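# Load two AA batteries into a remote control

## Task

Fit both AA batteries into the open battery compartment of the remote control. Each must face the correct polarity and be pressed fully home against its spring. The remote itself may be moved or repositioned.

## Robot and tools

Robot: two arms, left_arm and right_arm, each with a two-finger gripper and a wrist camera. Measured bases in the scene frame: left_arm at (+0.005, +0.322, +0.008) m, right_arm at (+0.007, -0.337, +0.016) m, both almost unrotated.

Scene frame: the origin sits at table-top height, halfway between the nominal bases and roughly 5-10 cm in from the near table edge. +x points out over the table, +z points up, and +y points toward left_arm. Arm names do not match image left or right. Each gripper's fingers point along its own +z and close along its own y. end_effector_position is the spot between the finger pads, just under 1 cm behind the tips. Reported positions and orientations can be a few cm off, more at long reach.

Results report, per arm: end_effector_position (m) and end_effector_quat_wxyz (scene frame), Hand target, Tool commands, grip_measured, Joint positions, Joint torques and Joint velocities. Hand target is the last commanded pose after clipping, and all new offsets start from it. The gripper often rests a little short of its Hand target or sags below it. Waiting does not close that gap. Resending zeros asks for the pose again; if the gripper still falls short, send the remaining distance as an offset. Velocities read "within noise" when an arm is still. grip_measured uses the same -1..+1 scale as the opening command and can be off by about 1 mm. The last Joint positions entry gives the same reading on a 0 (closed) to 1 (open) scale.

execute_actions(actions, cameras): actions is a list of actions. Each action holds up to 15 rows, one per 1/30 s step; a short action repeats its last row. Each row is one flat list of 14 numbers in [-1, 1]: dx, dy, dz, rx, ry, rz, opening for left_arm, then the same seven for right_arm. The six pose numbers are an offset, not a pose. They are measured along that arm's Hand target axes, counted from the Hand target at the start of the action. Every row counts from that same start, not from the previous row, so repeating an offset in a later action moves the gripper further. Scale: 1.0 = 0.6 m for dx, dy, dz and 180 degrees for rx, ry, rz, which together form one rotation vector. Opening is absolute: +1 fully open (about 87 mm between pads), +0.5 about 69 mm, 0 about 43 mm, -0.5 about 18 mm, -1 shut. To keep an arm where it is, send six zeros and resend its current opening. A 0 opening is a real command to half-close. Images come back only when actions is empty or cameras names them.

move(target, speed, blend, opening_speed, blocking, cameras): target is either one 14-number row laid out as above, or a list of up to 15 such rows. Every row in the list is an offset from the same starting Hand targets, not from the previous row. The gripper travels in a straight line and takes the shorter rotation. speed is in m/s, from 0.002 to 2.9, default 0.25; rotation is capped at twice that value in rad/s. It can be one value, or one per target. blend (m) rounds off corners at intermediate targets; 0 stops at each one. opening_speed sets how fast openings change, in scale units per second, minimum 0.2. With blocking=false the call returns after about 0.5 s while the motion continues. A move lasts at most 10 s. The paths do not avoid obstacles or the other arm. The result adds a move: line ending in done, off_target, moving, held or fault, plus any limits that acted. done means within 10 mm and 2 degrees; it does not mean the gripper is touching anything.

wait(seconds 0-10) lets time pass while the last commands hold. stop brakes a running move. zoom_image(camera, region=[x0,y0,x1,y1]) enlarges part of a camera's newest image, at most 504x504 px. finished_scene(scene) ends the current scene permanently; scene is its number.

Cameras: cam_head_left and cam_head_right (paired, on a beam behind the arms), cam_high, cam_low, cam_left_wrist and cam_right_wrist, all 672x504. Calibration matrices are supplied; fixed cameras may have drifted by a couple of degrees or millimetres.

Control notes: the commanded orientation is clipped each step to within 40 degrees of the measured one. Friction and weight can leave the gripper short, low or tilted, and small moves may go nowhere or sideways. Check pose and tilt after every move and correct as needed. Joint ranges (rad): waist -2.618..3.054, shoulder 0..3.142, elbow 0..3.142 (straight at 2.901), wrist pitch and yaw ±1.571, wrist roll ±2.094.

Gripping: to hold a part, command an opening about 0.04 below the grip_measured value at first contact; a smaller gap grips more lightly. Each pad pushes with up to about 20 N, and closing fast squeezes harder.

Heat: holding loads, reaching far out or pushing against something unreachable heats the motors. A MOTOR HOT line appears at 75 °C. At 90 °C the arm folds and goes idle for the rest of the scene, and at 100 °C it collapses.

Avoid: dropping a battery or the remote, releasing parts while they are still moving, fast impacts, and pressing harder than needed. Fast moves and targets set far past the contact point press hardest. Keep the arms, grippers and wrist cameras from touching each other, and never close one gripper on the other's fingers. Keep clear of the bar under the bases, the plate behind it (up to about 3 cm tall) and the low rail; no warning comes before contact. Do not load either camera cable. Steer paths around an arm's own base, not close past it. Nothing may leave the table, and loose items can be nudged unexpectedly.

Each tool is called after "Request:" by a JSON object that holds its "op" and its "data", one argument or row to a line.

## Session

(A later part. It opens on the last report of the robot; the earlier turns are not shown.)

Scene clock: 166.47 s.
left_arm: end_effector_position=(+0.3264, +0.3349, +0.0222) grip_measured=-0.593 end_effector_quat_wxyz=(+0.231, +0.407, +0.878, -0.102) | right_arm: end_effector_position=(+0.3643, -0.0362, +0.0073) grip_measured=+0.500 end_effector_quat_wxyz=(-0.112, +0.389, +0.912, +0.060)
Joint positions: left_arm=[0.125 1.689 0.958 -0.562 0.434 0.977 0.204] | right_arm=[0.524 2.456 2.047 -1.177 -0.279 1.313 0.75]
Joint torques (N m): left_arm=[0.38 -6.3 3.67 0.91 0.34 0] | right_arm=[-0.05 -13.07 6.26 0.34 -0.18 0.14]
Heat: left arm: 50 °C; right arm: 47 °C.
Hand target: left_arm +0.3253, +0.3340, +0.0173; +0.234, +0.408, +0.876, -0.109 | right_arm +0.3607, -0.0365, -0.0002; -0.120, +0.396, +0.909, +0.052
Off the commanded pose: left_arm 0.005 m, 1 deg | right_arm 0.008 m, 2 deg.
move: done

Request:
{"op": "move", "data": {
  "target": [0, 0, 0, 0, 0, 0, -0.66, 0, 0, 0, 0, 0, 0, 0.02],
  "speed": 0.05,
  "opening_speed": 0.6,
  "cameras": ["cam_right_wrist"]
}}

Scene clock: 167.70 s.
left_arm: end_effector_position=(+0.3264, +0.3349, +0.0222) grip_measured=-0.593 end_effector_quat_wxyz=(+0.231, +0.407, +0.878, -0.102) | right_arm: end_effector_position=(+0.3643, -0.0362, +0.0073) grip_measured=+0.069 end_effector_quat_wxyz=(-0.112, +0.389, +0.912, +0.060)
Joint positions: left_arm=[0.125 1.689 0.958 -0.562 0.434 0.977 0.204] | right_arm=[0.524 2.456 2.047 -1.177 -0.279 1.314 0.534]
Joint torques (N m): left_arm=[0.55 -6.28 4.08 0.92 0.4 0.03] | right_arm=[-0.05 -13.05 6.26 0.34 -0.18 0.13]
Heat: left arm: 49 °C; right arm: 48 °C.
Hand target: left_arm +0.3253, +0.3340, +0.0173; +0.234, +0.408, +0.876, -0.109 | right_arm +0.3607, -0.0365, -0.0002; -0.120, +0.396, +0.909, +0.052
Off the commanded pose: left_arm 0.005 m, 1 deg | right_arm 0.008 m, 2 deg.
move: done
camera_calibration:
cam_right_wrist: T_world_to_cam=[[-0.718547, -0.695413, -0.0095425, 0.233922], [-0.29655, 0.293946, 0.908655, 0.13314], [-0.629086, 0.655741, -0.417438, 0.399895], [0, 0, 0, 1]] pos_world=[0.459135, -0.138691, 0.0481854]
Images, in order (width x height): cam_right_wrist 672x504.

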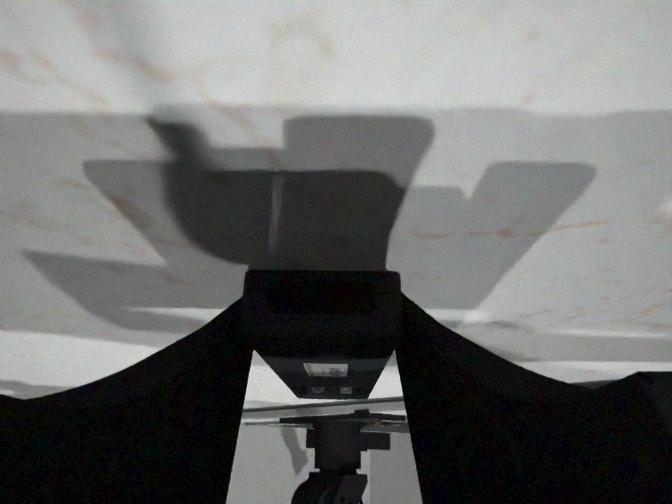

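Request:
{"op": "move", "data": {
  "target": [
    [-0.069, 0, -0.12, 0, 0, 0, -0.66, 0, 0, 0, 0, 0, 0, 0.02],
    [-0.3909, -0.3508, 0.0658, -0.0106, -0.1113, -0.0126, -0.66, 0, 0, 0, 0, 0, 0, 0.02]
  ],
  "speed": [0.1, 0.2],
  "cameras": ["cam_left_wrist", "cam_high", "cam_head_left"]
}}

Scene clock: 171.97 s.
left_arm: end_effector_position=(+0.2974, +0.0359, +0.0920) grip_measured=-0.593 end_effector_quat_wxyz=(+0.370, +0.368, +0.836, -0.168) | right_arm: end_effector_position=(+0.3643, -0.0362, +0.0073) grip_measured=+0.069 end_effector_quat_wxyz=(-0.112, +0.389, +0.912, +0.060)
Joint positions: left_arm=[-0.792 1.568 0.938 -0.106 0.077 0.048 0.204] | right_arm=[0.524 2.456 2.047 -1.177 -0.279 1.314 0.534]
Joint torques (N m): left_arm=[-0.36 -5.55 8.75 1.97 -0.2 -0.19] | right_arm=[-0.05 -13.07 6.28 0.34 -0.18 0.13]
Heat: left arm: 49 °C; right arm: 49 °C.
Hand target: left_arm +0.3079, +0.0279, +0.1001; +0.387, +0.361, +0.831, -0.168 | right_arm +0.3607, -0.0365, -0.0002; -0.120, +0.396, +0.909, +0.052
Off the commanded pose: left_arm 0.016 m, 2 deg | right_arm 0.008 m, 2 deg.
move: off_target (left_arm)
camera_calibration:
cam_left_wrist: T_world_to_cam=[[-0.732746, -0.680502, 0.000792246, 0.242598], [-0.680109, 0.73236, 0.0331722, 0.196486], [-0.0231539, 0.0237679, -0.999449, 0.243965], [0, 0, 0, 1]] pos_world=[0.317044, 0.0153916, 0.237121]
Images, in order (width x height): cam_head_left 672x504, cam_high 672x504, cam_left_wrist 672x504.

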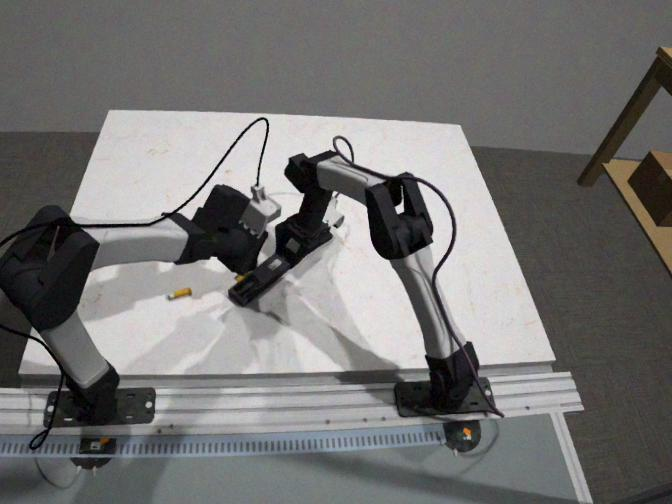

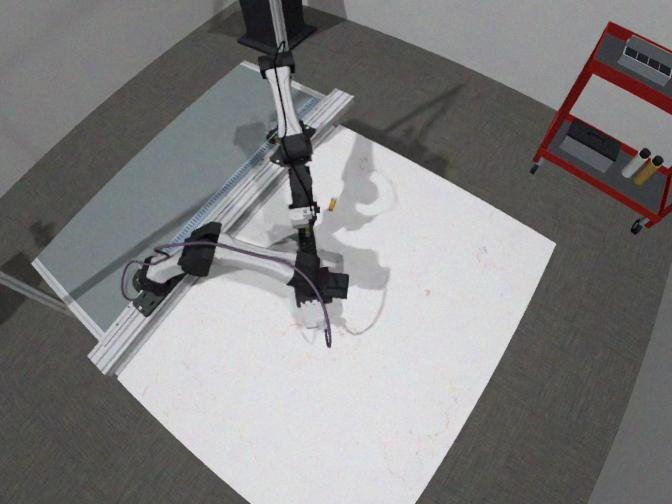

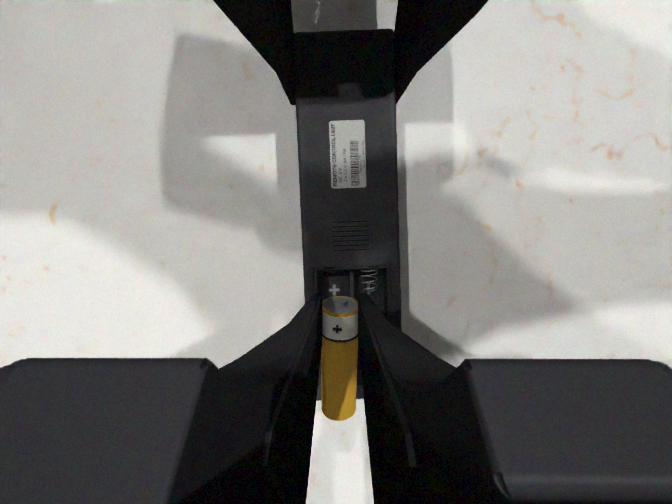

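Request:
{"op": "zoom_image", "data": {
  "camera": "cam_left_wrist",
  "region": [290, 200, 420, 430]
}}

Scaled by 2.191 from the camera's 672x504 image, which has a finer 960x720 frame.

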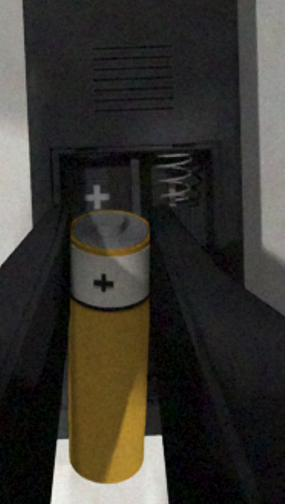

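Request:
{"op": "zoom_image", "data": {
  "camera": "cam_left_wrist",
  "region": [285, 90, 415, 200]
}}

Request:
{"op": "zoom_image", "data": {
  "camera": "cam_left_wrist",
  "region": [295, 240, 415, 330]
}}

Scaled by 3.877 from the camera's 672x504 image, which has a finer 960x720 frame.

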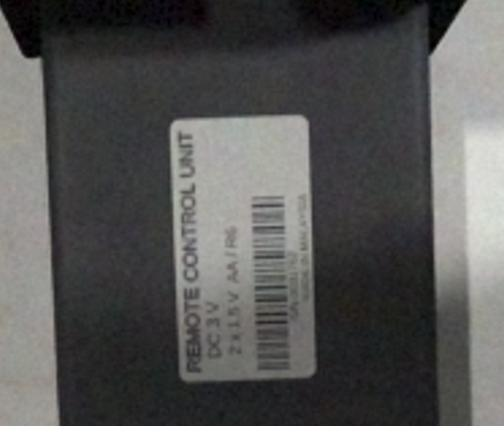

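Scaled by 4.200 from the camera's 672x504 image, which has a finer 960x720 frame.

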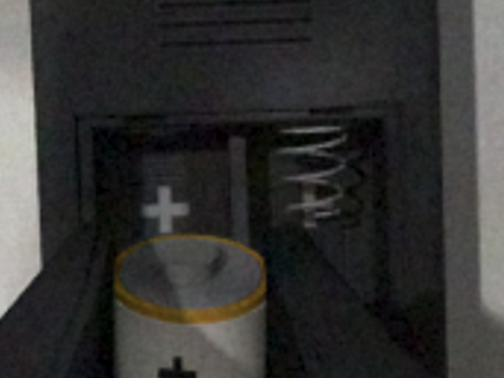

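Request:
{"op": "move", "data": {
  "target": [0.0149, 0.0032, 0.0307, -0.0119, -0.0167, -0.01, -0.66, 0, 0, 0, 0, 0, 0, 0.02],
  "speed": 0.06,
  "cameras": ["cam_left_wrist"]
}}

Scene clock: 183.83 s.
left_arm: end_effector_position=(+0.3140, +0.0237, +0.0869) grip_measured=-0.593 end_effector_quat_wxyz=(+0.411, +0.340, +0.828, -0.172) | right_arm: end_effector_position=(+0.3643, -0.0362, +0.0073) grip_measured=+0.069 end_effector_quat_wxyz=(-0.112, +0.389, +0.912, +0.060)
Joint positions: left_arm=[-0.801 1.615 0.901 0.066 0.031 0.007 0.204] | right_arm=[0.524 2.456 2.047 -1.177 -0.279 1.314 0.534]
Joint torques (N m): left_arm=[-0.51 -5.9 5.22 2.07 -0.24 -0.12] | right_arm=[-0.05 -13.08 6.27 0.34 -0.17 0.13]
Heat: left arm: 49 °C; right arm: 52 °C.
Hand target: left_arm +0.3151, +0.0231, +0.0815; +0.413, +0.336, +0.829, -0.168 | right_arm +0.3607, -0.0365, -0.0002; -0.120, +0.396, +0.909, +0.052
Off the commanded pose: left_arm 0.006 m, 1 deg | right_arm 0.008 m, 2 deg.
move: done
camera_calibration:
cam_left_wrist: T_world_to_cam=[[-0.69678, -0.717284, -0.00124873, 0.236298], [-0.716227, 0.695845, -0.0530999, 0.236602], [0.0389567, -0.0361046, -0.998588, 0.221413], [0, 0, 0, 1]] pos_world=[0.325483, 0.0128485, 0.233959]
Images, in order (width x height): cam_left_wrist 672x504.

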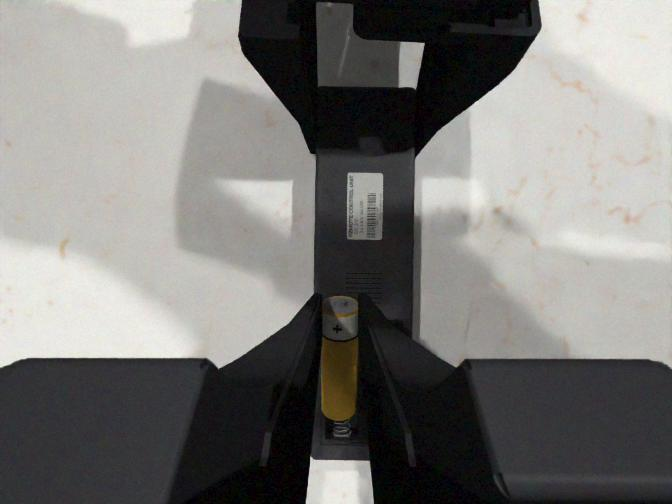

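Request:
{"op": "zoom_image", "data": {
  "camera": "cam_left_wrist",
  "region": [290, 260, 440, 470]
}}

Scaled by 2.400 from the camera's 672x504 image, which has a finer 960x720 frame.

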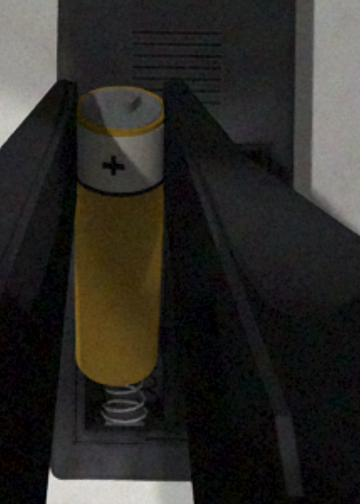

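Request:
{"op": "move", "data": {
  "target": [0.0297, -0.0043, 0.0159, 0, 0, 0, -0.66, 0, 0, 0, 0, 0, 0, 0.02],
  "speed": 0.05,
  "cameras": ["cam_left_wrist"]
}}

Request:
{"op": "zoom_image", "data": {
  "camera": "cam_left_wrist",
  "region": [290, 260, 440, 470]
}}

Scene clock: 188.27 s.
left_arm: end_effector_position=(+0.3103, +0.0237, +0.0668) grip_measured=-0.593 end_effector_quat_wxyz=(+0.411, +0.340, +0.828, -0.172) | right_arm: end_effector_position=(+0.3643, -0.0362, +0.0073) grip_measured=+0.069 end_effector_quat_wxyz=(-0.112, +0.389, +0.912, +0.060)
Joint positions: left_arm=[-0.81 1.647 0.844 0.155 0.024 0.002 0.204] | right_arm=[0.524 2.456 2.047 -1.177 -0.279 1.314 0.534]
Joint torques (N m): left_arm=[-0.31 -6.05 4.93 2.04 -0.2 -0.12] | right_arm=[-0.06 -13.09 6.28 0.34 -0.18 0.13]
Heat: left arm: 48 °C; right arm: 53 °C.
Hand target: left_arm +0.3111, +0.0234, +0.0615; +0.413, +0.336, +0.829, -0.168 | right_arm +0.3607, -0.0365, -0.0002; -0.120, +0.396, +0.909, +0.052
Off the commanded pose: left_arm 0.005 m, 1 deg | right_arm 0.008 m, 2 deg.
move: done
camera_calibration:
cam_left_wrist: T_world_to_cam=[[-0.696672, -0.717388, -0.0013836, 0.233691], [-0.716331, 0.695748, -0.0529621, 0.232891], [0.038957, -0.0359061, -0.998596, 0.201484], [0, 0, 0, 1]] pos_world=[0.321783, 0.0128482, 0.213858]
Images, in order (width x height): cam_left_wrist 672x504.

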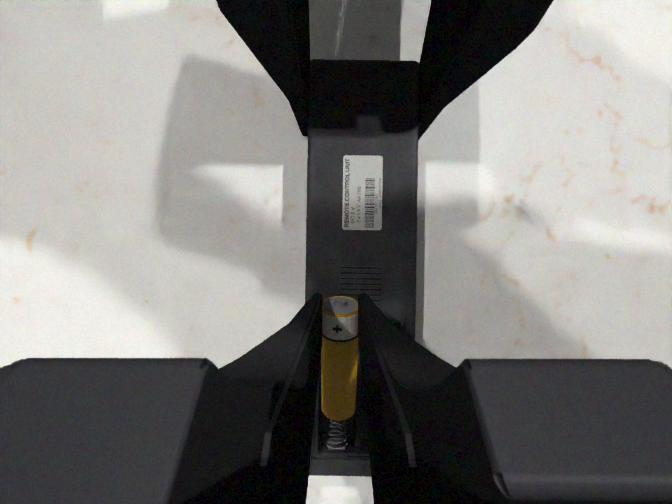

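Scaled by 2.400 from the camera's 672x504 image, which has a finer 960x720 frame.

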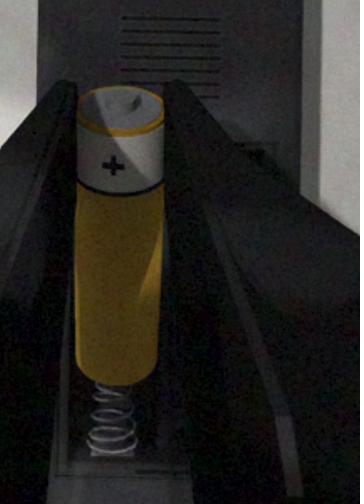

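Request:
{"op": "move", "data": {
  "target": [0.0189, 0, 0.0081, 0, 0, 0, -0.66, 0, 0, 0, 0, 0, 0, 0.02],
  "speed": 0.04,
  "cameras": ["cam_left_wrist"]
}}

Request:
{"op": "zoom_image", "data": {
  "camera": "cam_left_wrist",
  "region": [290, 260, 440, 500]
}}

Scene clock: 190.97 s.
left_arm: end_effector_position=(+0.3086, +0.0256, +0.0550) grip_measured=-0.593 end_effector_quat_wxyz=(+0.412, +0.340, +0.828, -0.172) | right_arm: end_effector_position=(+0.3643, -0.0362, +0.0073) grip_measured=+0.069 end_effector_quat_wxyz=(-0.112, +0.389, +0.912, +0.060)
Joint positions: left_arm=[-0.81 1.667 0.808 0.211 0.023 0.001 0.204] | right_arm=[0.524 2.456 2.047 -1.177 -0.279 1.314 0.534]
Joint torques (N m): left_arm=[-0.31 -6.09 4.68 2.04 -0.26 -0.14] | right_arm=[-0.05 -13.07 6.26 0.34 -0.18 0.13]
Heat: left arm: 48 °C; right arm: 54 °C.
Hand target: left_arm +0.3090, +0.0254, +0.0496; +0.413, +0.336, +0.829, -0.168 | right_arm +0.3607, -0.0365, -0.0002; -0.120, +0.396, +0.909, +0.052
Off the commanded pose: left_arm 0.005 m, 1 deg | right_arm 0.008 m, 2 deg.
move: done
camera_calibration:
cam_left_wrist: T_world_to_cam=[[-0.696266, -0.717783, -0.00133894, 0.233654], [-0.716699, 0.695314, -0.0536714, 0.229779], [0.0394554, -0.0364099, -0.998558, 0.189688], [0, 0, 0, 1]] pos_world=[0.319883, 0.0148508, 0.20206]
Images, in order (width x height): cam_left_wrist 672x504.

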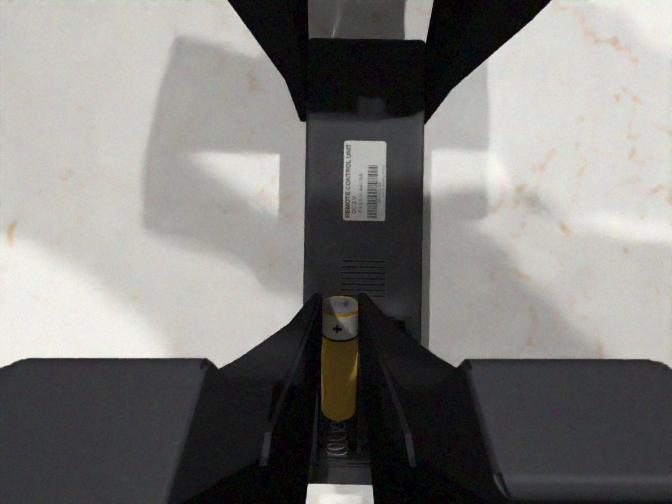

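Scaled by 2.100 from the camera's 672x504 image, which has a finer 960x720 frame.

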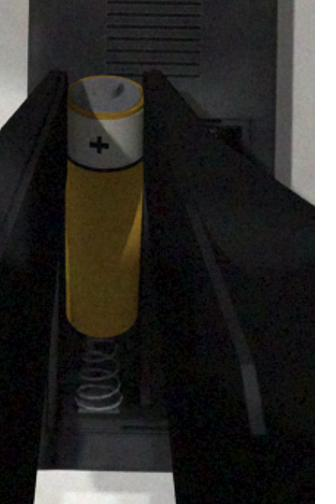

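Request:
{"op": "move", "data": {
  "target": [0.0066, 0, 0.005, 0, 0, 0, -0.66, 0, 0, 0, 0, 0, 0, 0.02],
  "speed": 0.03,
  "cameras": ["cam_left_wrist"]
}}

Request:
{"op": "zoom_image", "data": {
  "camera": "cam_left_wrist",
  "region": [290, 270, 440, 500]
}}

Scene clock: 192.80 s.
left_arm: end_effector_position=(+0.3092, +0.0250, +0.0522) grip_measured=-0.593 end_effector_quat_wxyz=(+0.414, +0.340, +0.827, -0.173) | right_arm: end_effector_position=(+0.3643, -0.0361, +0.0073) grip_measured=+0.069 end_effector_quat_wxyz=(-0.112, +0.389, +0.912, +0.060)
Joint positions: left_arm=[-0.81 1.676 0.8 0.234 0.023 0.001 0.204] | right_arm=[0.524 2.456 2.047 -1.177 -0.279 1.314 0.534]
Joint torques (N m): left_arm=[-0.58 -5.72 4.45 2.03 -0.18 -0.15] | right_arm=[-0.06 -13.08 6.27 0.34 -0.18 0.13]
Heat: left arm: 48 °C; right arm: 54 °C.
Hand target: left_arm +0.3090, +0.0254, +0.0446; +0.413, +0.336, +0.829, -0.168 | right_arm +0.3607, -0.0365, -0.0002; -0.120, +0.396, +0.909, +0.052
Off the commanded pose: left_arm 0.008 m, 1 deg | right_arm 0.008 m, 2 deg.
move: done
camera_calibration:
cam_left_wrist: T_world_to_cam=[[-0.696092, -0.717951, -0.00159752, 0.233646], [-0.716636, 0.694949, -0.0589875, 0.230801], [0.0434603, -0.0399159, -0.998257, 0.18561], [0, 0, 0, 1]] pos_world=[0.319973, 0.0147606, 0.199274]
Images, in order (width x height): cam_left_wrist 672x504.

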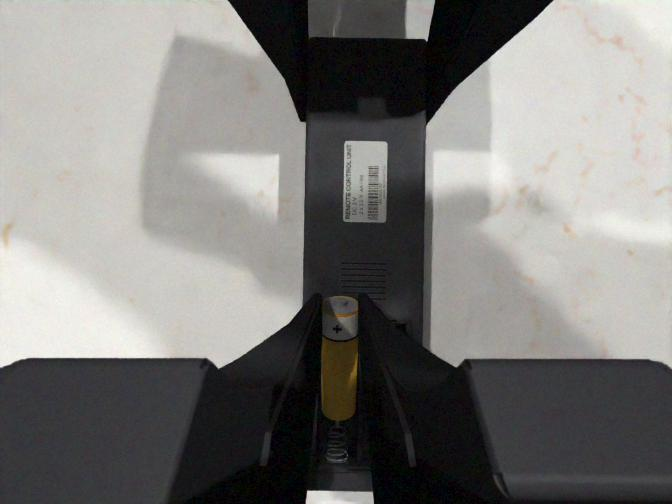

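Scaled by 2.191 from the camera's 672x504 image, which has a finer 960x720 frame.

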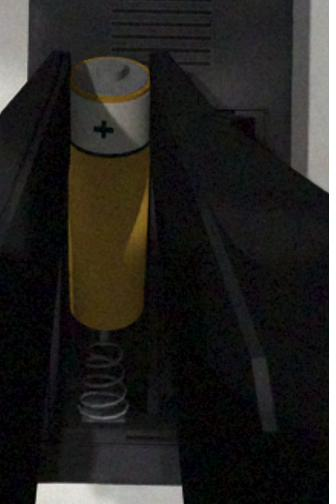

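Request:
{"op": "move", "data": {
  "target": [0.0053, 0, 0.004, 0, 0, 0, -0.66, 0, 0, 0, 0, 0, 0, 0.02],
  "speed": 0.03,
  "cameras": ["cam_left_wrist"]
}}

Request:
{"op": "zoom_image", "data": {
  "camera": "cam_left_wrist",
  "region": [290, 270, 440, 500]
}}

Scene clock: 194.03 s.
left_arm: end_effector_position=(+0.3102, +0.0242, +0.0521) grip_measured=-0.593 end_effector_quat_wxyz=(+0.418, +0.339, +0.824, -0.175) | right_arm: end_effector_position=(+0.3644, -0.0361, +0.0073) grip_measured=+0.069 end_effector_quat_wxyz=(-0.112, +0.390, +0.912, +0.060)
Joint positions: left_arm=[-0.81 1.678 0.793 0.254 0.023 0.001 0.204] | right_arm=[0.524 2.456 2.047 -1.177 -0.279 1.314 0.534]
Joint torques (N m): left_arm=[-0.53 -5.3 4.31 2.03 -0.2 -0.14] | right_arm=[-0.05 -13.07 6.28 0.34 -0.18 0.13]
Heat: left arm: 48 °C; right arm: 54 °C.
Hand target: left_arm +0.3090, +0.0254, +0.0407; +0.413, +0.336, +0.829, -0.168 | right_arm +0.3607, -0.0365, -0.0002; -0.120, +0.396, +0.909, +0.052
Off the commanded pose: left_arm 0.012 m, 1 deg | right_arm 0.008 m, 2 deg.
move: off_target (left_arm)
camera_calibration:
cam_left_wrist: T_world_to_cam=[[-0.696115, -0.717928, -0.00171404, 0.233753], [-0.716083, 0.694494, -0.0700277, 0.232458], [0.0514653, -0.04752, -0.997544, 0.183174], [0, 0, 0, 1]] pos_world=[0.319751, 0.015081, 0.199403]
Images, in order (width x height): cam_left_wrist 672x504.

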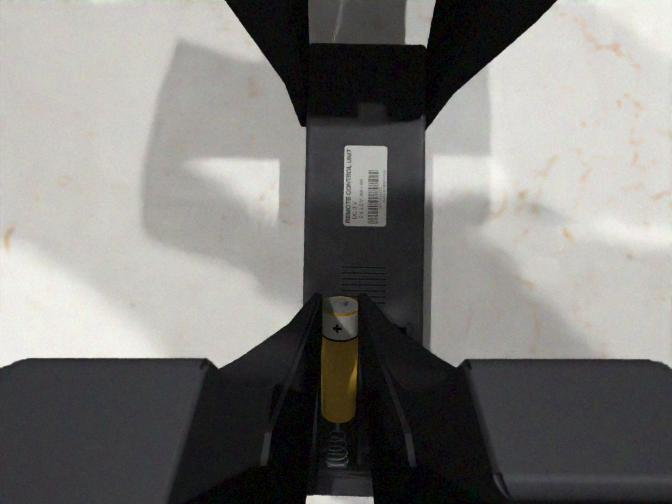

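Scaled by 2.191 from the camera's 672x504 image, which has a finer 960x720 frame.

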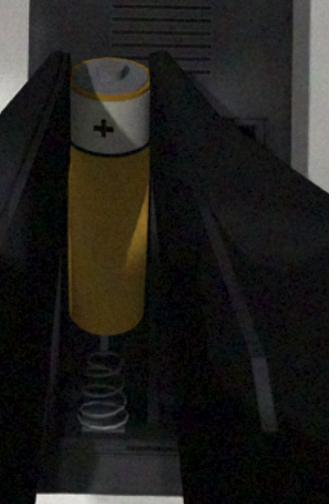

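Request:
{"op": "move", "data": {
  "target": [0.0054, 0.0003, -0.021, 0, 0, 0, -0.66, 0, 0, 0, 0, 0, 0, 0.02],
  "speed": 0.03,
  "cameras": ["cam_left_wrist"]
}}

Request:
{"op": "zoom_image", "data": {
  "camera": "cam_left_wrist",
  "region": [290, 270, 440, 500]
}}

Scene clock: 196.67 s.
left_arm: end_effector_position=(+0.3073, +0.0269, +0.0501) grip_measured=-0.592 end_effector_quat_wxyz=(+0.423, +0.338, +0.822, -0.176) | right_arm: end_effector_position=(+0.3644, -0.0361, +0.0073) grip_measured=+0.069 end_effector_quat_wxyz=(-0.112, +0.390, +0.912, +0.060)
Joint positions: left_arm=[-0.81 1.668 0.762 0.285 0.023 0.001 0.204] | right_arm=[0.524 2.456 2.047 -1.177 -0.279 1.314 0.534]
Joint torques (N m): left_arm=[-0.49 -8.43 3.85 1.62 -0.19 -0.16] | right_arm=[-0.03 -13.07 6.27 0.34 -0.18 0.13]
Heat: left arm: 48 °C; right arm: 55 °C.
Hand target: left_arm +0.3005, +0.0339, +0.0456; +0.413, +0.336, +0.829, -0.168 | right_arm +0.3607, -0.0365, -0.0002; -0.120, +0.396, +0.909, +0.052
Off the commanded pose: left_arm 0.011 m, 2 deg | right_arm 0.008 m, 2 deg.
move: off_target (left_arm)
camera_calibration:
cam_left_wrist: T_world_to_cam=[[-0.696191, -0.717855, -0.00177849, 0.233726], [-0.715439, 0.694047, -0.0802844, 0.228768], [0.0588669, -0.0546209, -0.99677, 0.179327], [0, 0, 0, 1]] pos_world=[0.315831, 0.0188001, 0.19753]
Images, in order (width x height): cam_left_wrist 672x504.

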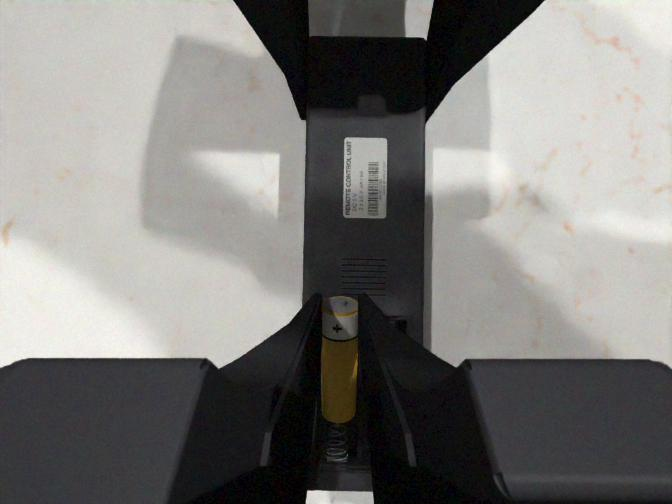

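Scaled by 2.191 from the camera's 672x504 image, which has a finer 960x720 frame.

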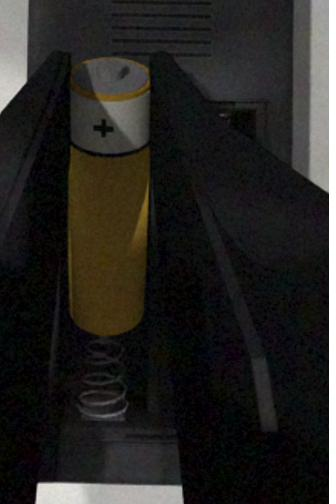

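Request:
{"op": "move", "data": {
  "target": [0.0043, 0.0002, -0.0064, 0, 0, 0, -0.66, 0, 0, 0, 0, 0, 0, 0.02],
  "speed": 0.03,
  "cameras": ["cam_left_wrist"]
}}

Request:
{"op": "zoom_image", "data": {
  "camera": "cam_left_wrist",
  "region": [290, 270, 440, 500]
}}

Scene clock: 198.27 s.
left_arm: end_effector_position=(+0.3036, +0.0305, +0.0481) grip_measured=-0.592 end_effector_quat_wxyz=(+0.420, +0.338, +0.823, -0.176) | right_arm: end_effector_position=(+0.3644, -0.0361, +0.0073) grip_measured=+0.069 end_effector_quat_wxyz=(-0.112, +0.390, +0.912, +0.060)
Joint positions: left_arm=[-0.81 1.657 0.744 0.286 0.023 0.001 0.204] | right_arm=[0.524 2.456 2.047 -1.177 -0.279 1.314 0.534]
Joint torques (N m): left_arm=[-0.42 -8.91 3.71 1.54 -0.23 -0.1] | right_arm=[-0.05 -13.08 6.28 0.34 -0.18 0.12]
Heat: left arm: 48 °C; right arm: 55 °C.
Hand target: left_arm +0.2972, +0.0372, +0.0458; +0.413, +0.336, +0.829, -0.168 | right_arm +0.3607, -0.0365, -0.0002; -0.120, +0.396, +0.909, +0.052
Off the commanded pose: left_arm 0.010 m, 1 deg | right_arm 0.008 m, 2 deg.
move: done
camera_calibration:
cam_left_wrist: T_world_to_cam=[[-0.696156, -0.717888, -0.00171859, 0.233696], [-0.715798, 0.694308, -0.0746215, 0.223314], [0.0547631, -0.050718, -0.99721, 0.178848], [0, 0, 0, 1]] pos_world=[0.312742, 0.0217896, 0.195415]
Images, in order (width x height): cam_left_wrist 672x504.

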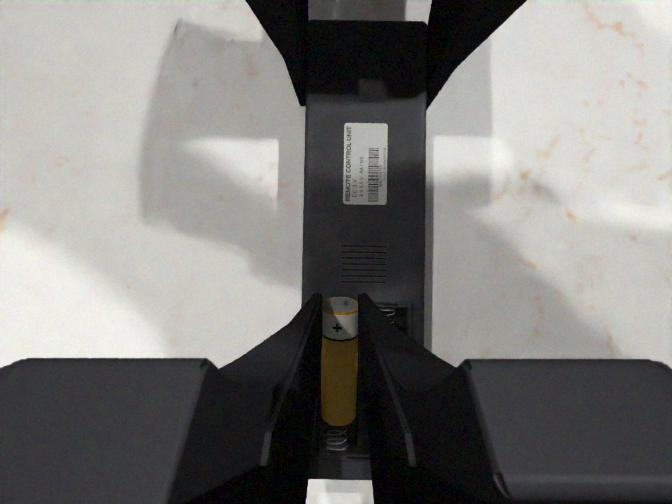

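Scaled by 2.191 from the camera's 672x504 image, which has a finer 960x720 frame.

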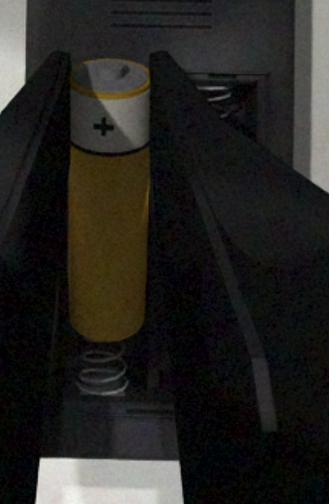

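Request:
{"op": "move", "data": {
  "target": [0.0043, 0.0002, -0.0064, 0, 0, 0, -0.66, 0, 0, 0, 0, 0, 0, 0.02],
  "speed": 0.03,
  "cameras": ["cam_left_wrist"]
}}

Request:
{"op": "zoom_image", "data": {
  "camera": "cam_left_wrist",
  "region": [290, 270, 440, 500]
}}

Scene clock: 200.07 s.
left_arm: end_effector_position=(+0.3009, +0.0330, +0.0487) grip_measured=-0.592 end_effector_quat_wxyz=(+0.422, +0.338, +0.823, -0.176) | right_arm: end_effector_position=(+0.3628, -0.0343, +0.0073) grip_measured=+0.069 end_effector_quat_wxyz=(-0.112, +0.387, +0.913, +0.060)
Joint positions: left_arm=[-0.81 1.641 0.727 0.29 0.023 0.001 0.204] | right_arm=[0.529 2.456 2.047 -1.177 -0.28 1.314 0.534]
Joint torques (N m): left_arm=[-0.27 -8.96 3.51 1.51 -0.15 -0.17] | right_arm=[-0.5 -13.08 6.27 0.34 -0.17 0.13]
Heat: left arm: 48 °C; right arm: 55 °C.
Hand target: left_arm +0.2940, +0.0405, +0.0462; +0.413, +0.336, +0.829, -0.168 | right_arm +0.3606, -0.0364, -0.0002; -0.120, +0.396, +0.909, +0.052
Off the commanded pose: left_arm 0.011 m, 2 deg | right_arm 0.008 m, 2 deg.
move: off_target (left_arm)
camera_calibration:
cam_left_wrist: T_world_to_cam=[[-0.696148, -0.717896, -0.00174258, 0.233693], [-0.715634, 0.694144, -0.0776684, 0.219748], [0.0569674, -0.0528217, -0.996978, 0.17919], [0, 0, 0, 1]] pos_world=[0.309736, 0.0246953, 0.196123]
Images, in order (width x height): cam_left_wrist 672x504.

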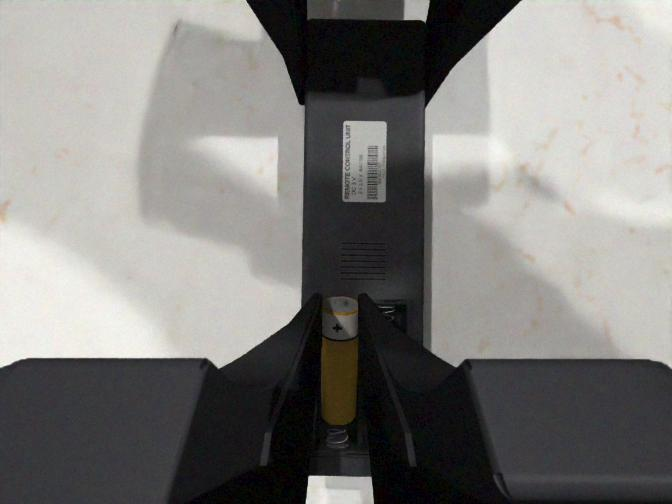

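Scaled by 2.191 from the camera's 672x504 image, which has a finer 960x720 frame.

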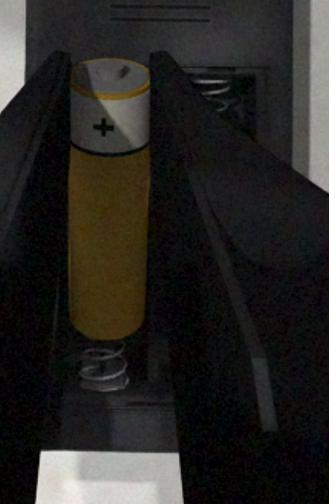

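Request:
{"op": "move", "data": {
  "target": [-0.0053, 0, -0.004, 0, 0, 0, -0.66, 0, 0, 0, 0, 0, 0, 0.02],
  "speed": 0.03,
  "cameras": ["cam_left_wrist"]
}}

Request:
{"op": "zoom_image", "data": {
  "camera": "cam_left_wrist",
  "region": [290, 270, 440, 500]
}}

Scene clock: 201.70 s.
left_arm: end_effector_position=(+0.3005, +0.0334, +0.0501) grip_measured=-0.592 end_effector_quat_wxyz=(+0.422, +0.338, +0.823, -0.176) | right_arm: end_effector_position=(+0.3628, -0.0342, +0.0073) grip_measured=+0.069 end_effector_quat_wxyz=(-0.112, +0.387, +0.913, +0.060)
Joint positions: left_arm=[-0.81 1.635 0.727 0.284 0.023 0.001 0.204] | right_arm=[0.529 2.456 2.047 -1.177 -0.28 1.314 0.534]
Joint torques (N m): left_arm=[-0.34 -9.57 4.27 1.36 -0.13 -0.12] | right_arm=[-0.5 -13.08 6.27 0.34 -0.17 0.13]
Heat: left arm: 48 °C; right arm: 55 °C.
Hand target: left_arm +0.2940, +0.0405, +0.0500; +0.413, +0.336, +0.829, -0.168 | right_arm +0.3606, -0.0364, -0.0002; -0.120, +0.396, +0.909, +0.052
Off the commanded pose: left_arm 0.010 m, 2 deg | right_arm 0.008 m, 2 deg.
move: done
camera_calibration:
cam_left_wrist: T_world_to_cam=[[-0.696148, -0.717896, -0.00173576, 0.233633], [-0.715611, 0.694121, -0.0780899, 0.219297], [0.0572653, -0.05312, -0.996945, 0.180545], [0, 0, 0, 1]] pos_world=[0.309235, 0.0250961, 0.197524]
Images, in order (width x height): cam_left_wrist 672x504.

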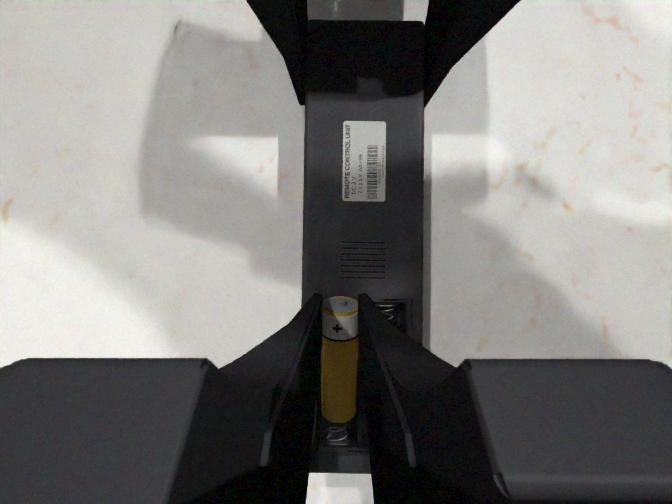

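Scaled by 2.191 from the camera's 672x504 image, which has a finer 960x720 frame.

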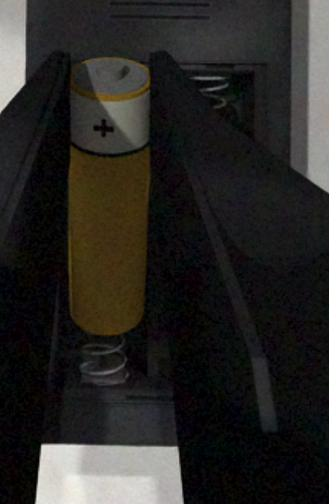

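Request:
{"op": "move", "data": {
  "target": [0.004, 0, -0.0053, 0, 0, 0, -0.66, -0.0129, 0, -0.0035, 0, 0, 0, 0.02],
  "speed": 0.03,
  "cameras": ["cam_left_wrist"]
}}

Request:
{"op": "zoom_image", "data": {
  "camera": "cam_left_wrist",
  "region": [290, 270, 440, 500]
}}

Scene clock: 203.80 s.
left_arm: end_effector_position=(+0.2988, +0.0350, +0.0516) grip_measured=-0.592 end_effector_quat_wxyz=(+0.423, +0.338, +0.822, -0.177) | right_arm: end_effector_position=(+0.3625, -0.0338, +0.0076) grip_measured=+0.069 end_effector_quat_wxyz=(-0.114, +0.387, +0.913, +0.061)
Joint positions: left_arm=[-0.81 1.622 0.718 0.284 0.023 0.001 0.204] | right_arm=[0.529 2.456 2.047 -1.177 -0.283 1.314 0.534]
Joint torques (N m): left_arm=[-0.51 -9.4 3.88 1.38 -0.17 -0.1] | right_arm=[-2.1 -12.18 8.05 0.23 -0.13 -0.03]
Heat: left arm: 49 °C; right arm: 56 °C.
Hand target: left_arm +0.2911, +0.0433, +0.0501; +0.413, +0.336, +0.829, -0.168 | right_arm +0.3661, -0.0423, -0.0002; -0.120, +0.396, +0.909, +0.052
Off the commanded pose: left_arm 0.011 m, 2 deg | right_arm 0.012 m, 2 deg.
move: off_target (left_arm, right_arm)
camera_calibration:
cam_left_wrist: T_world_to_cam=[[-0.696139, -0.717905, -0.00175493, 0.23368], [-0.715423, 0.693932, -0.081417, 0.217204], [0.0596675, -0.0554221, -0.996679, 0.181642], [0, 0, 0, 1]] pos_world=[0.307229, 0.0271024, 0.199133]
Images, in order (width x height): cam_left_wrist 672x504.

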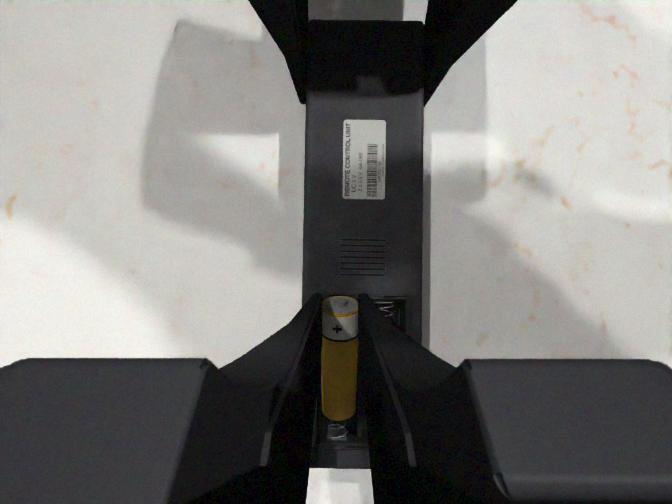

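Scaled by 2.191 from the camera's 672x504 image, which has a finer 960x720 frame.

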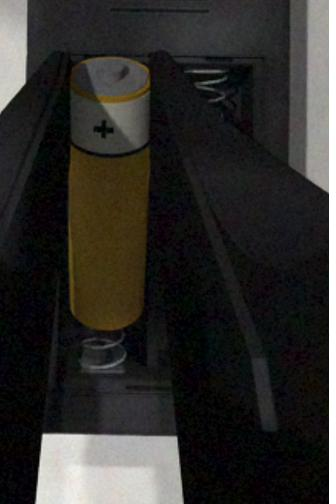

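Request:
{"op": "move", "data": {
  "target": [0.0093, 0, -0.0013, 0, 0, 0, -0.66, 0, 0, 0, 0, 0, 0, 0.02],
  "speed": 0.03,
  "cameras": ["cam_left_wrist"]
}}

Request:
{"op": "zoom_image", "data": {
  "camera": "cam_left_wrist",
  "region": [290, 270, 440, 500]
}}

Scene clock: 205.43 s.
left_arm: end_effector_position=(+0.2974, +0.0364, +0.0512) grip_measured=-0.592 end_effector_quat_wxyz=(+0.427, +0.337, +0.820, -0.178) | right_arm: end_effector_position=(+0.3618, -0.0333, +0.0080) grip_measured=+0.069 end_effector_quat_wxyz=(-0.116, +0.387, +0.913, +0.062)
Joint positions: left_arm=[-0.81 1.614 0.699 0.306 0.023 0.001 0.204] | right_arm=[0.529 2.456 2.047 -1.179 -0.288 1.314 0.534]
Joint torques (N m): left_arm=[-0.51 -8.77 3.51 1.45 -0.22 -0.1] | right_arm=[-2.09 -12.16 8.06 0.24 -0.08 -0.03]
Heat: left arm: 49 °C; right arm: 56 °C.
Hand target: left_arm +0.2883, +0.0460, +0.0461; +0.413, +0.336, +0.829, -0.168 | right_arm +0.3661, -0.0422, -0.0001; -0.120, +0.396, +0.909, +0.052
Off the commanded pose: left_arm 0.014 m, 2 deg | right_arm 0.013 m, 2 deg.
move: off_target (left_arm, right_arm)
camera_calibration:
cam_left_wrist: T_world_to_cam=[[-0.696208, -0.717838, -0.00189005, 0.233636], [-0.714691, 0.693397, -0.091743, 0.215606], [0.0671672, -0.0625214, -0.995781, 0.179294], [0, 0, 0, 1]] pos_world=[0.304708, 0.0294218, 0.198759]
Images, in order (width x height): cam_left_wrist 672x504.

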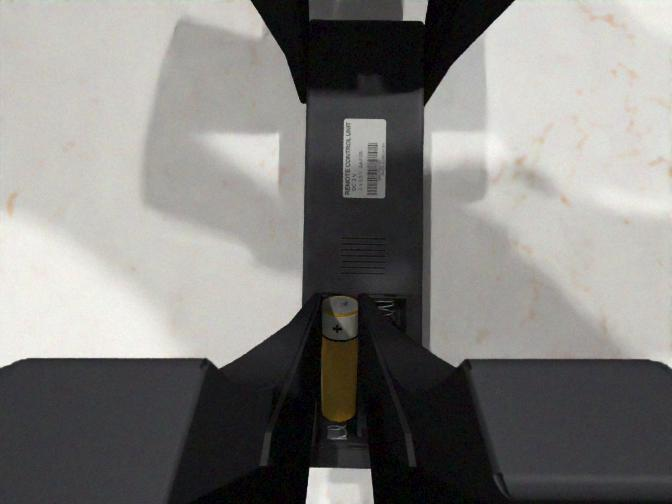

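Scaled by 2.191 from the camera's 672x504 image, which has a finer 960x720 frame.

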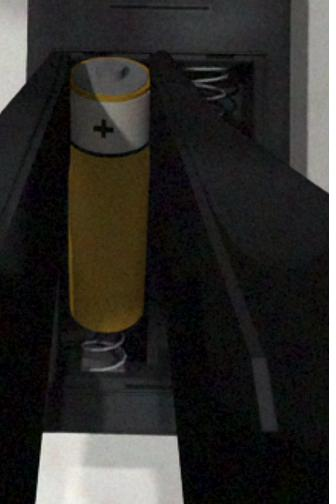

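Request:
{"op": "move", "data": {
  "target": [0.0093, 0, -0.0013, 0, 0.0167, 0, -0.66, 0, 0, 0, 0, 0, 0, 0.02],
  "speed": 0.03,
  "cameras": ["cam_left_wrist"]
}}

Request:
{"op": "zoom_image", "data": {
  "camera": "cam_left_wrist",
  "region": [290, 270, 440, 500]
}}

Scene clock: 208.60 s.
left_arm: end_effector_position=(+0.2958, +0.0379, +0.0491) grip_measured=-0.592 end_effector_quat_wxyz=(+0.421, +0.338, +0.823, -0.176) | right_arm: end_effector_position=(+0.3605, -0.0325, +0.0076) grip_measured=+0.069 end_effector_quat_wxyz=(-0.121, +0.387, +0.912, +0.062)
Joint positions: left_arm=[-0.81 1.614 0.703 0.286 0.023 0.001 0.204] | right_arm=[0.529 2.459 2.047 -1.18 -0.296 1.313 0.534]
Joint torques (N m): left_arm=[-0.31 -8.06 5.82 0.75 -0.14 -0.12] | right_arm=[-2.09 -12.41 8.05 0.25 0.01 -0.02]
Heat: left arm: 49 °C; right arm: 56 °C.
Hand target: left_arm +0.2854, +0.0489, +0.0420; +0.391, +0.341, +0.840, -0.159 | right_arm +0.3661, -0.0422, +0.0000; -0.120, +0.395, +0.909, +0.052
Off the commanded pose: left_arm 0.017 m, 4 deg | right_arm 0.014 m, 2 deg.
move: off_target (left_arm, right_arm)
camera_calibration:
cam_left_wrist: T_world_to_cam=[[-0.696155, -0.71789, -0.00170122, 0.233581], [-0.715738, 0.694248, -0.0757539, 0.212596], [0.055564, -0.0515188, -0.997125, 0.180535], [0, 0, 0, 1]] pos_world=[0.30474, 0.0293917, 0.196518]
Images, in order (width x height): cam_left_wrist 672x504.

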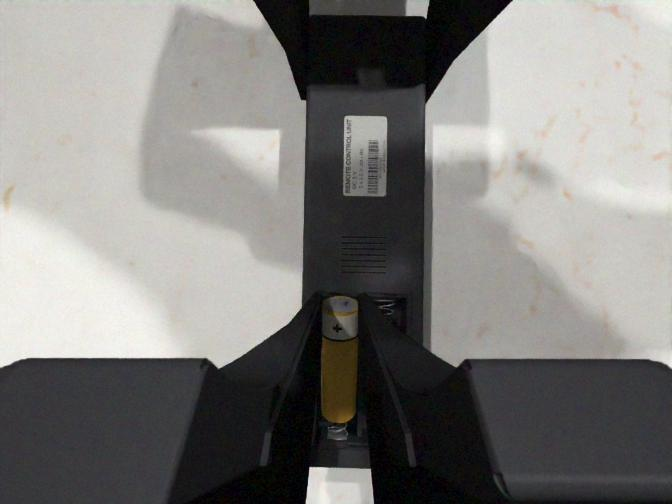

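Scaled by 2.191 from the camera's 672x504 image, which has a finer 960x720 frame.

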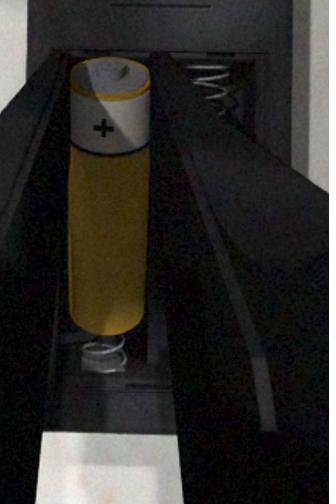

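Request:
{"op": "move", "data": {
  "target": [0.0118, 0, -0.001, 0, 0.0167, 0, -0.66, -0.0097, 0, -0.0026, 0, 0, 0, 0.02],
  "speed": 0.03,
  "cameras": ["cam_left_wrist"]
}}

Request:
{"op": "zoom_image", "data": {
  "camera": "cam_left_wrist",
  "region": [290, 270, 440, 500]
}}

Scene clock: 211.40 s.
left_arm: end_effector_position=(+0.2941, +0.0395, +0.0483) grip_measured=-0.592 end_effector_quat_wxyz=(+0.406, +0.341, +0.831, -0.170) | right_arm: end_effector_position=(+0.3584, -0.0316, +0.0073) grip_measured=+0.068 end_effector_quat_wxyz=(-0.127, +0.383, +0.913, +0.064)
Joint positions: left_arm=[-0.81 1.614 0.73 0.222 0.023 0.001 0.204] | right_arm=[0.529 2.462 2.047 -1.183 -0.309 1.304 0.534]
Joint torques (N m): left_arm=[-0.24 -7.82 5.72 0.73 -0.19 -0.11] | right_arm=[-3.26 -12.1 9.32 0.18 0.15 -0.06]
Heat: left arm: 50 °C; right arm: 55 °C.
Hand target: left_arm +0.2818, +0.0524, +0.0370; +0.369, +0.345, +0.850, -0.150 | right_arm +0.3702, -0.0466, -0.0001; -0.120, +0.396, +0.909, +0.052
Off the commanded pose: left_arm 0.021 m, 5 deg | right_arm 0.020 m, 2 deg.
move: off_target (left_arm, right_arm)
camera_calibration:
cam_left_wrist: T_world_to_cam=[[-0.695979, -0.718061, -0.00146347, 0.23358], [-0.717458, 0.695475, -0.0396014, 0.208994], [0.0294541, -0.0265118, -0.999214, 0.186751], [0, 0, 0, 1]] pos_world=[0.30701, 0.0273255, 0.195223]
Images, in order (width x height): cam_left_wrist 672x504.

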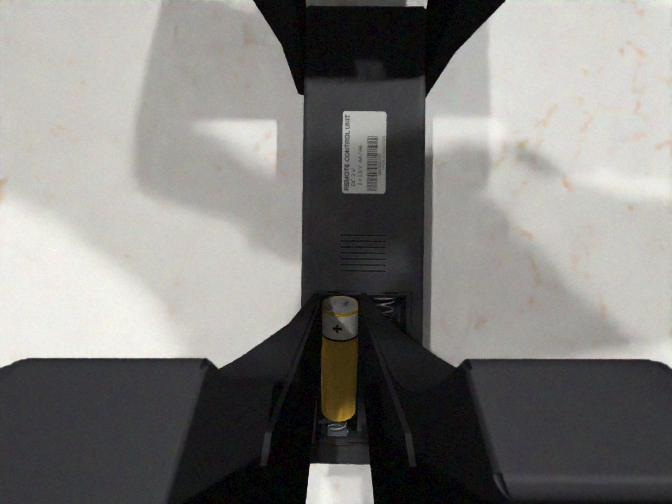

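Scaled by 2.191 from the camera's 672x504 image, which has a finer 960x720 frame.

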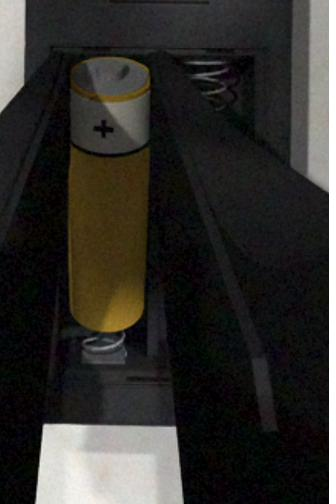

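Request:
{"op": "move", "data": {
  "target": [0.0118, 0, -0.001, 0, 0.0167, 0, -0.66, -0.0065, 0, -0.0017, 0, 0, 0, 0.02],
  "speed": 0.03,
  "cameras": ["cam_left_wrist"]
}}

Request:
{"op": "zoom_image", "data": {
  "camera": "cam_left_wrist",
  "region": [290, 270, 440, 500]
}}

Scene clock: 215.50 s.
left_arm: end_effector_position=(+0.2926, +0.0410, +0.0484) grip_measured=-0.592 end_effector_quat_wxyz=(+0.392, +0.344, +0.838, -0.164) | right_arm: end_effector_position=(+0.3569, -0.0315, +0.0074) grip_measured=+0.068 end_effector_quat_wxyz=(-0.134, +0.382, +0.912, +0.064)
Joint positions: left_arm=[-0.81 1.614 0.758 0.161 0.023 0.001 0.204] | right_arm=[0.527 2.468 2.053 -1.193 -0.32 1.298 0.534]
Joint torques (N m): left_arm=[-0.42 -6.9 5.6 0.57 -0.14 -0.07] | right_arm=[-3.89 -12.21 9.57 0.2 0.28 -0.07]
Heat: left arm: 50 °C; right arm: 56 °C.
Hand target: left_arm +0.2780, +0.0560, +0.0323; +0.347, +0.348, +0.859, -0.141 | right_arm +0.3730, -0.0497, -0.0001; -0.120, +0.396, +0.909, +0.052
Off the commanded pose: left_arm 0.026 m, 6 deg | right_arm 0.025 m, 3 deg.
move: off_target (left_arm, right_arm)
camera_calibration:
cam_left_wrist: T_world_to_cam=[[-0.695824, -0.718211, -0.00119919, 0.233515], [-0.718192, 0.695816, -0.00642475, 0.205432], [0.00544875, -0.00360925, -0.999979, 0.193037], [0, 0, 0, 1]] pos_world=[0.308973, 0.0254669, 0.194632]
Images, in order (width x height): cam_left_wrist 672x504.

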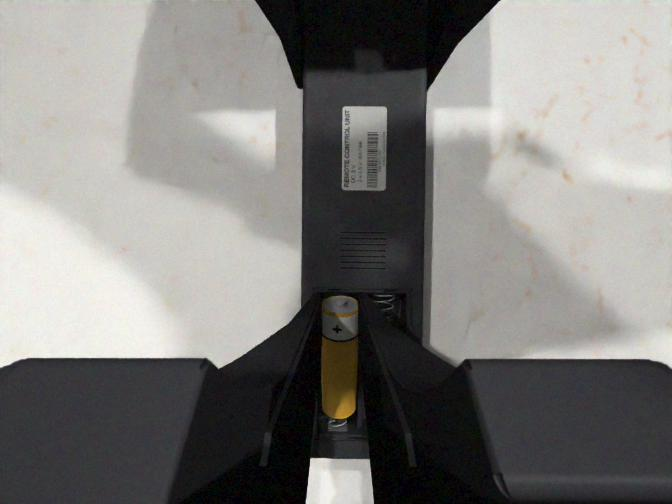

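Scaled by 2.191 from the camera's 672x504 image, which has a finer 960x720 frame.

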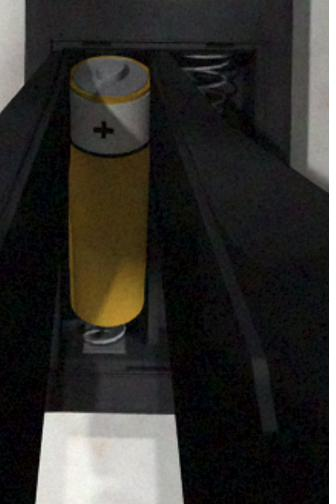

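Request:
{"op": "move", "data": {
  "target": [0.012, 0, 0.0035, 0, 0, 0, -0.66, 0, 0, 0, 0, 0, 0, 0.02],
  "speed": 0.03,
  "cameras": ["cam_left_wrist"]
}}

Request:
{"op": "zoom_image", "data": {
  "camera": "cam_left_wrist",
  "region": [290, 270, 440, 500]
}}

Scene clock: 217.23 s.
left_arm: end_effector_position=(+0.2926, +0.0410, +0.0484) grip_measured=-0.592 end_effector_quat_wxyz=(+0.392, +0.344, +0.838, -0.164) | right_arm: end_effector_position=(+0.3569, -0.0315, +0.0074) grip_measured=+0.068 end_effector_quat_wxyz=(-0.134, +0.382, +0.912, +0.064)
Joint positions: left_arm=[-0.81 1.614 0.758 0.161 0.023 0.001 0.204] | right_arm=[0.527 2.468 2.053 -1.193 -0.32 1.298 0.534]
Joint torques (N m): left_arm=[-0.34 -6.48 3.54 0.86 -0.2 -0.08] | right_arm=[-3.88 -12.19 9.57 0.2 0.28 -0.07]
Heat: left arm: 50 °C; right arm: 56 °C.
Hand target: left_arm +0.2754, +0.0586, +0.0258; +0.347, +0.348, +0.859, -0.141 | right_arm +0.3730, -0.0497, -0.0001; -0.120, +0.396, +0.909, +0.052
Off the commanded pose: left_arm 0.033 m, 6 deg | right_arm 0.025 m, 3 deg.
move: off_target (left_arm, right_arm)
camera_calibration:
cam_left_wrist: T_world_to_cam=[[-0.695824, -0.718211, -0.00119919, 0.233515], [-0.718192, 0.695816, -0.00642475, 0.205432], [0.00544875, -0.00360925, -0.999979, 0.193037], [0, 0, 0, 1]] pos_world=[0.308973, 0.0254669, 0.194632]
Images, in order (width x height): cam_left_wrist 672x504.

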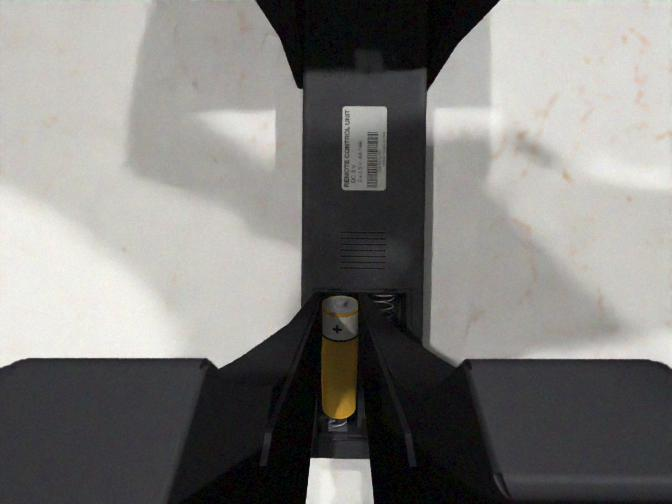

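Scaled by 2.191 from the camera's 672x504 image, which has a finer 960x720 frame.

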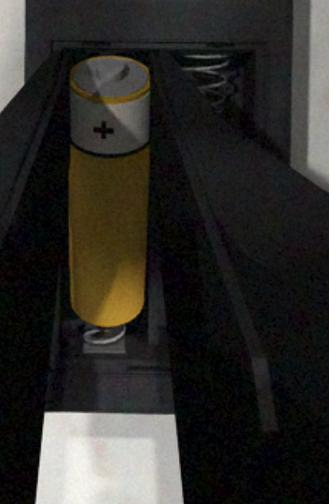

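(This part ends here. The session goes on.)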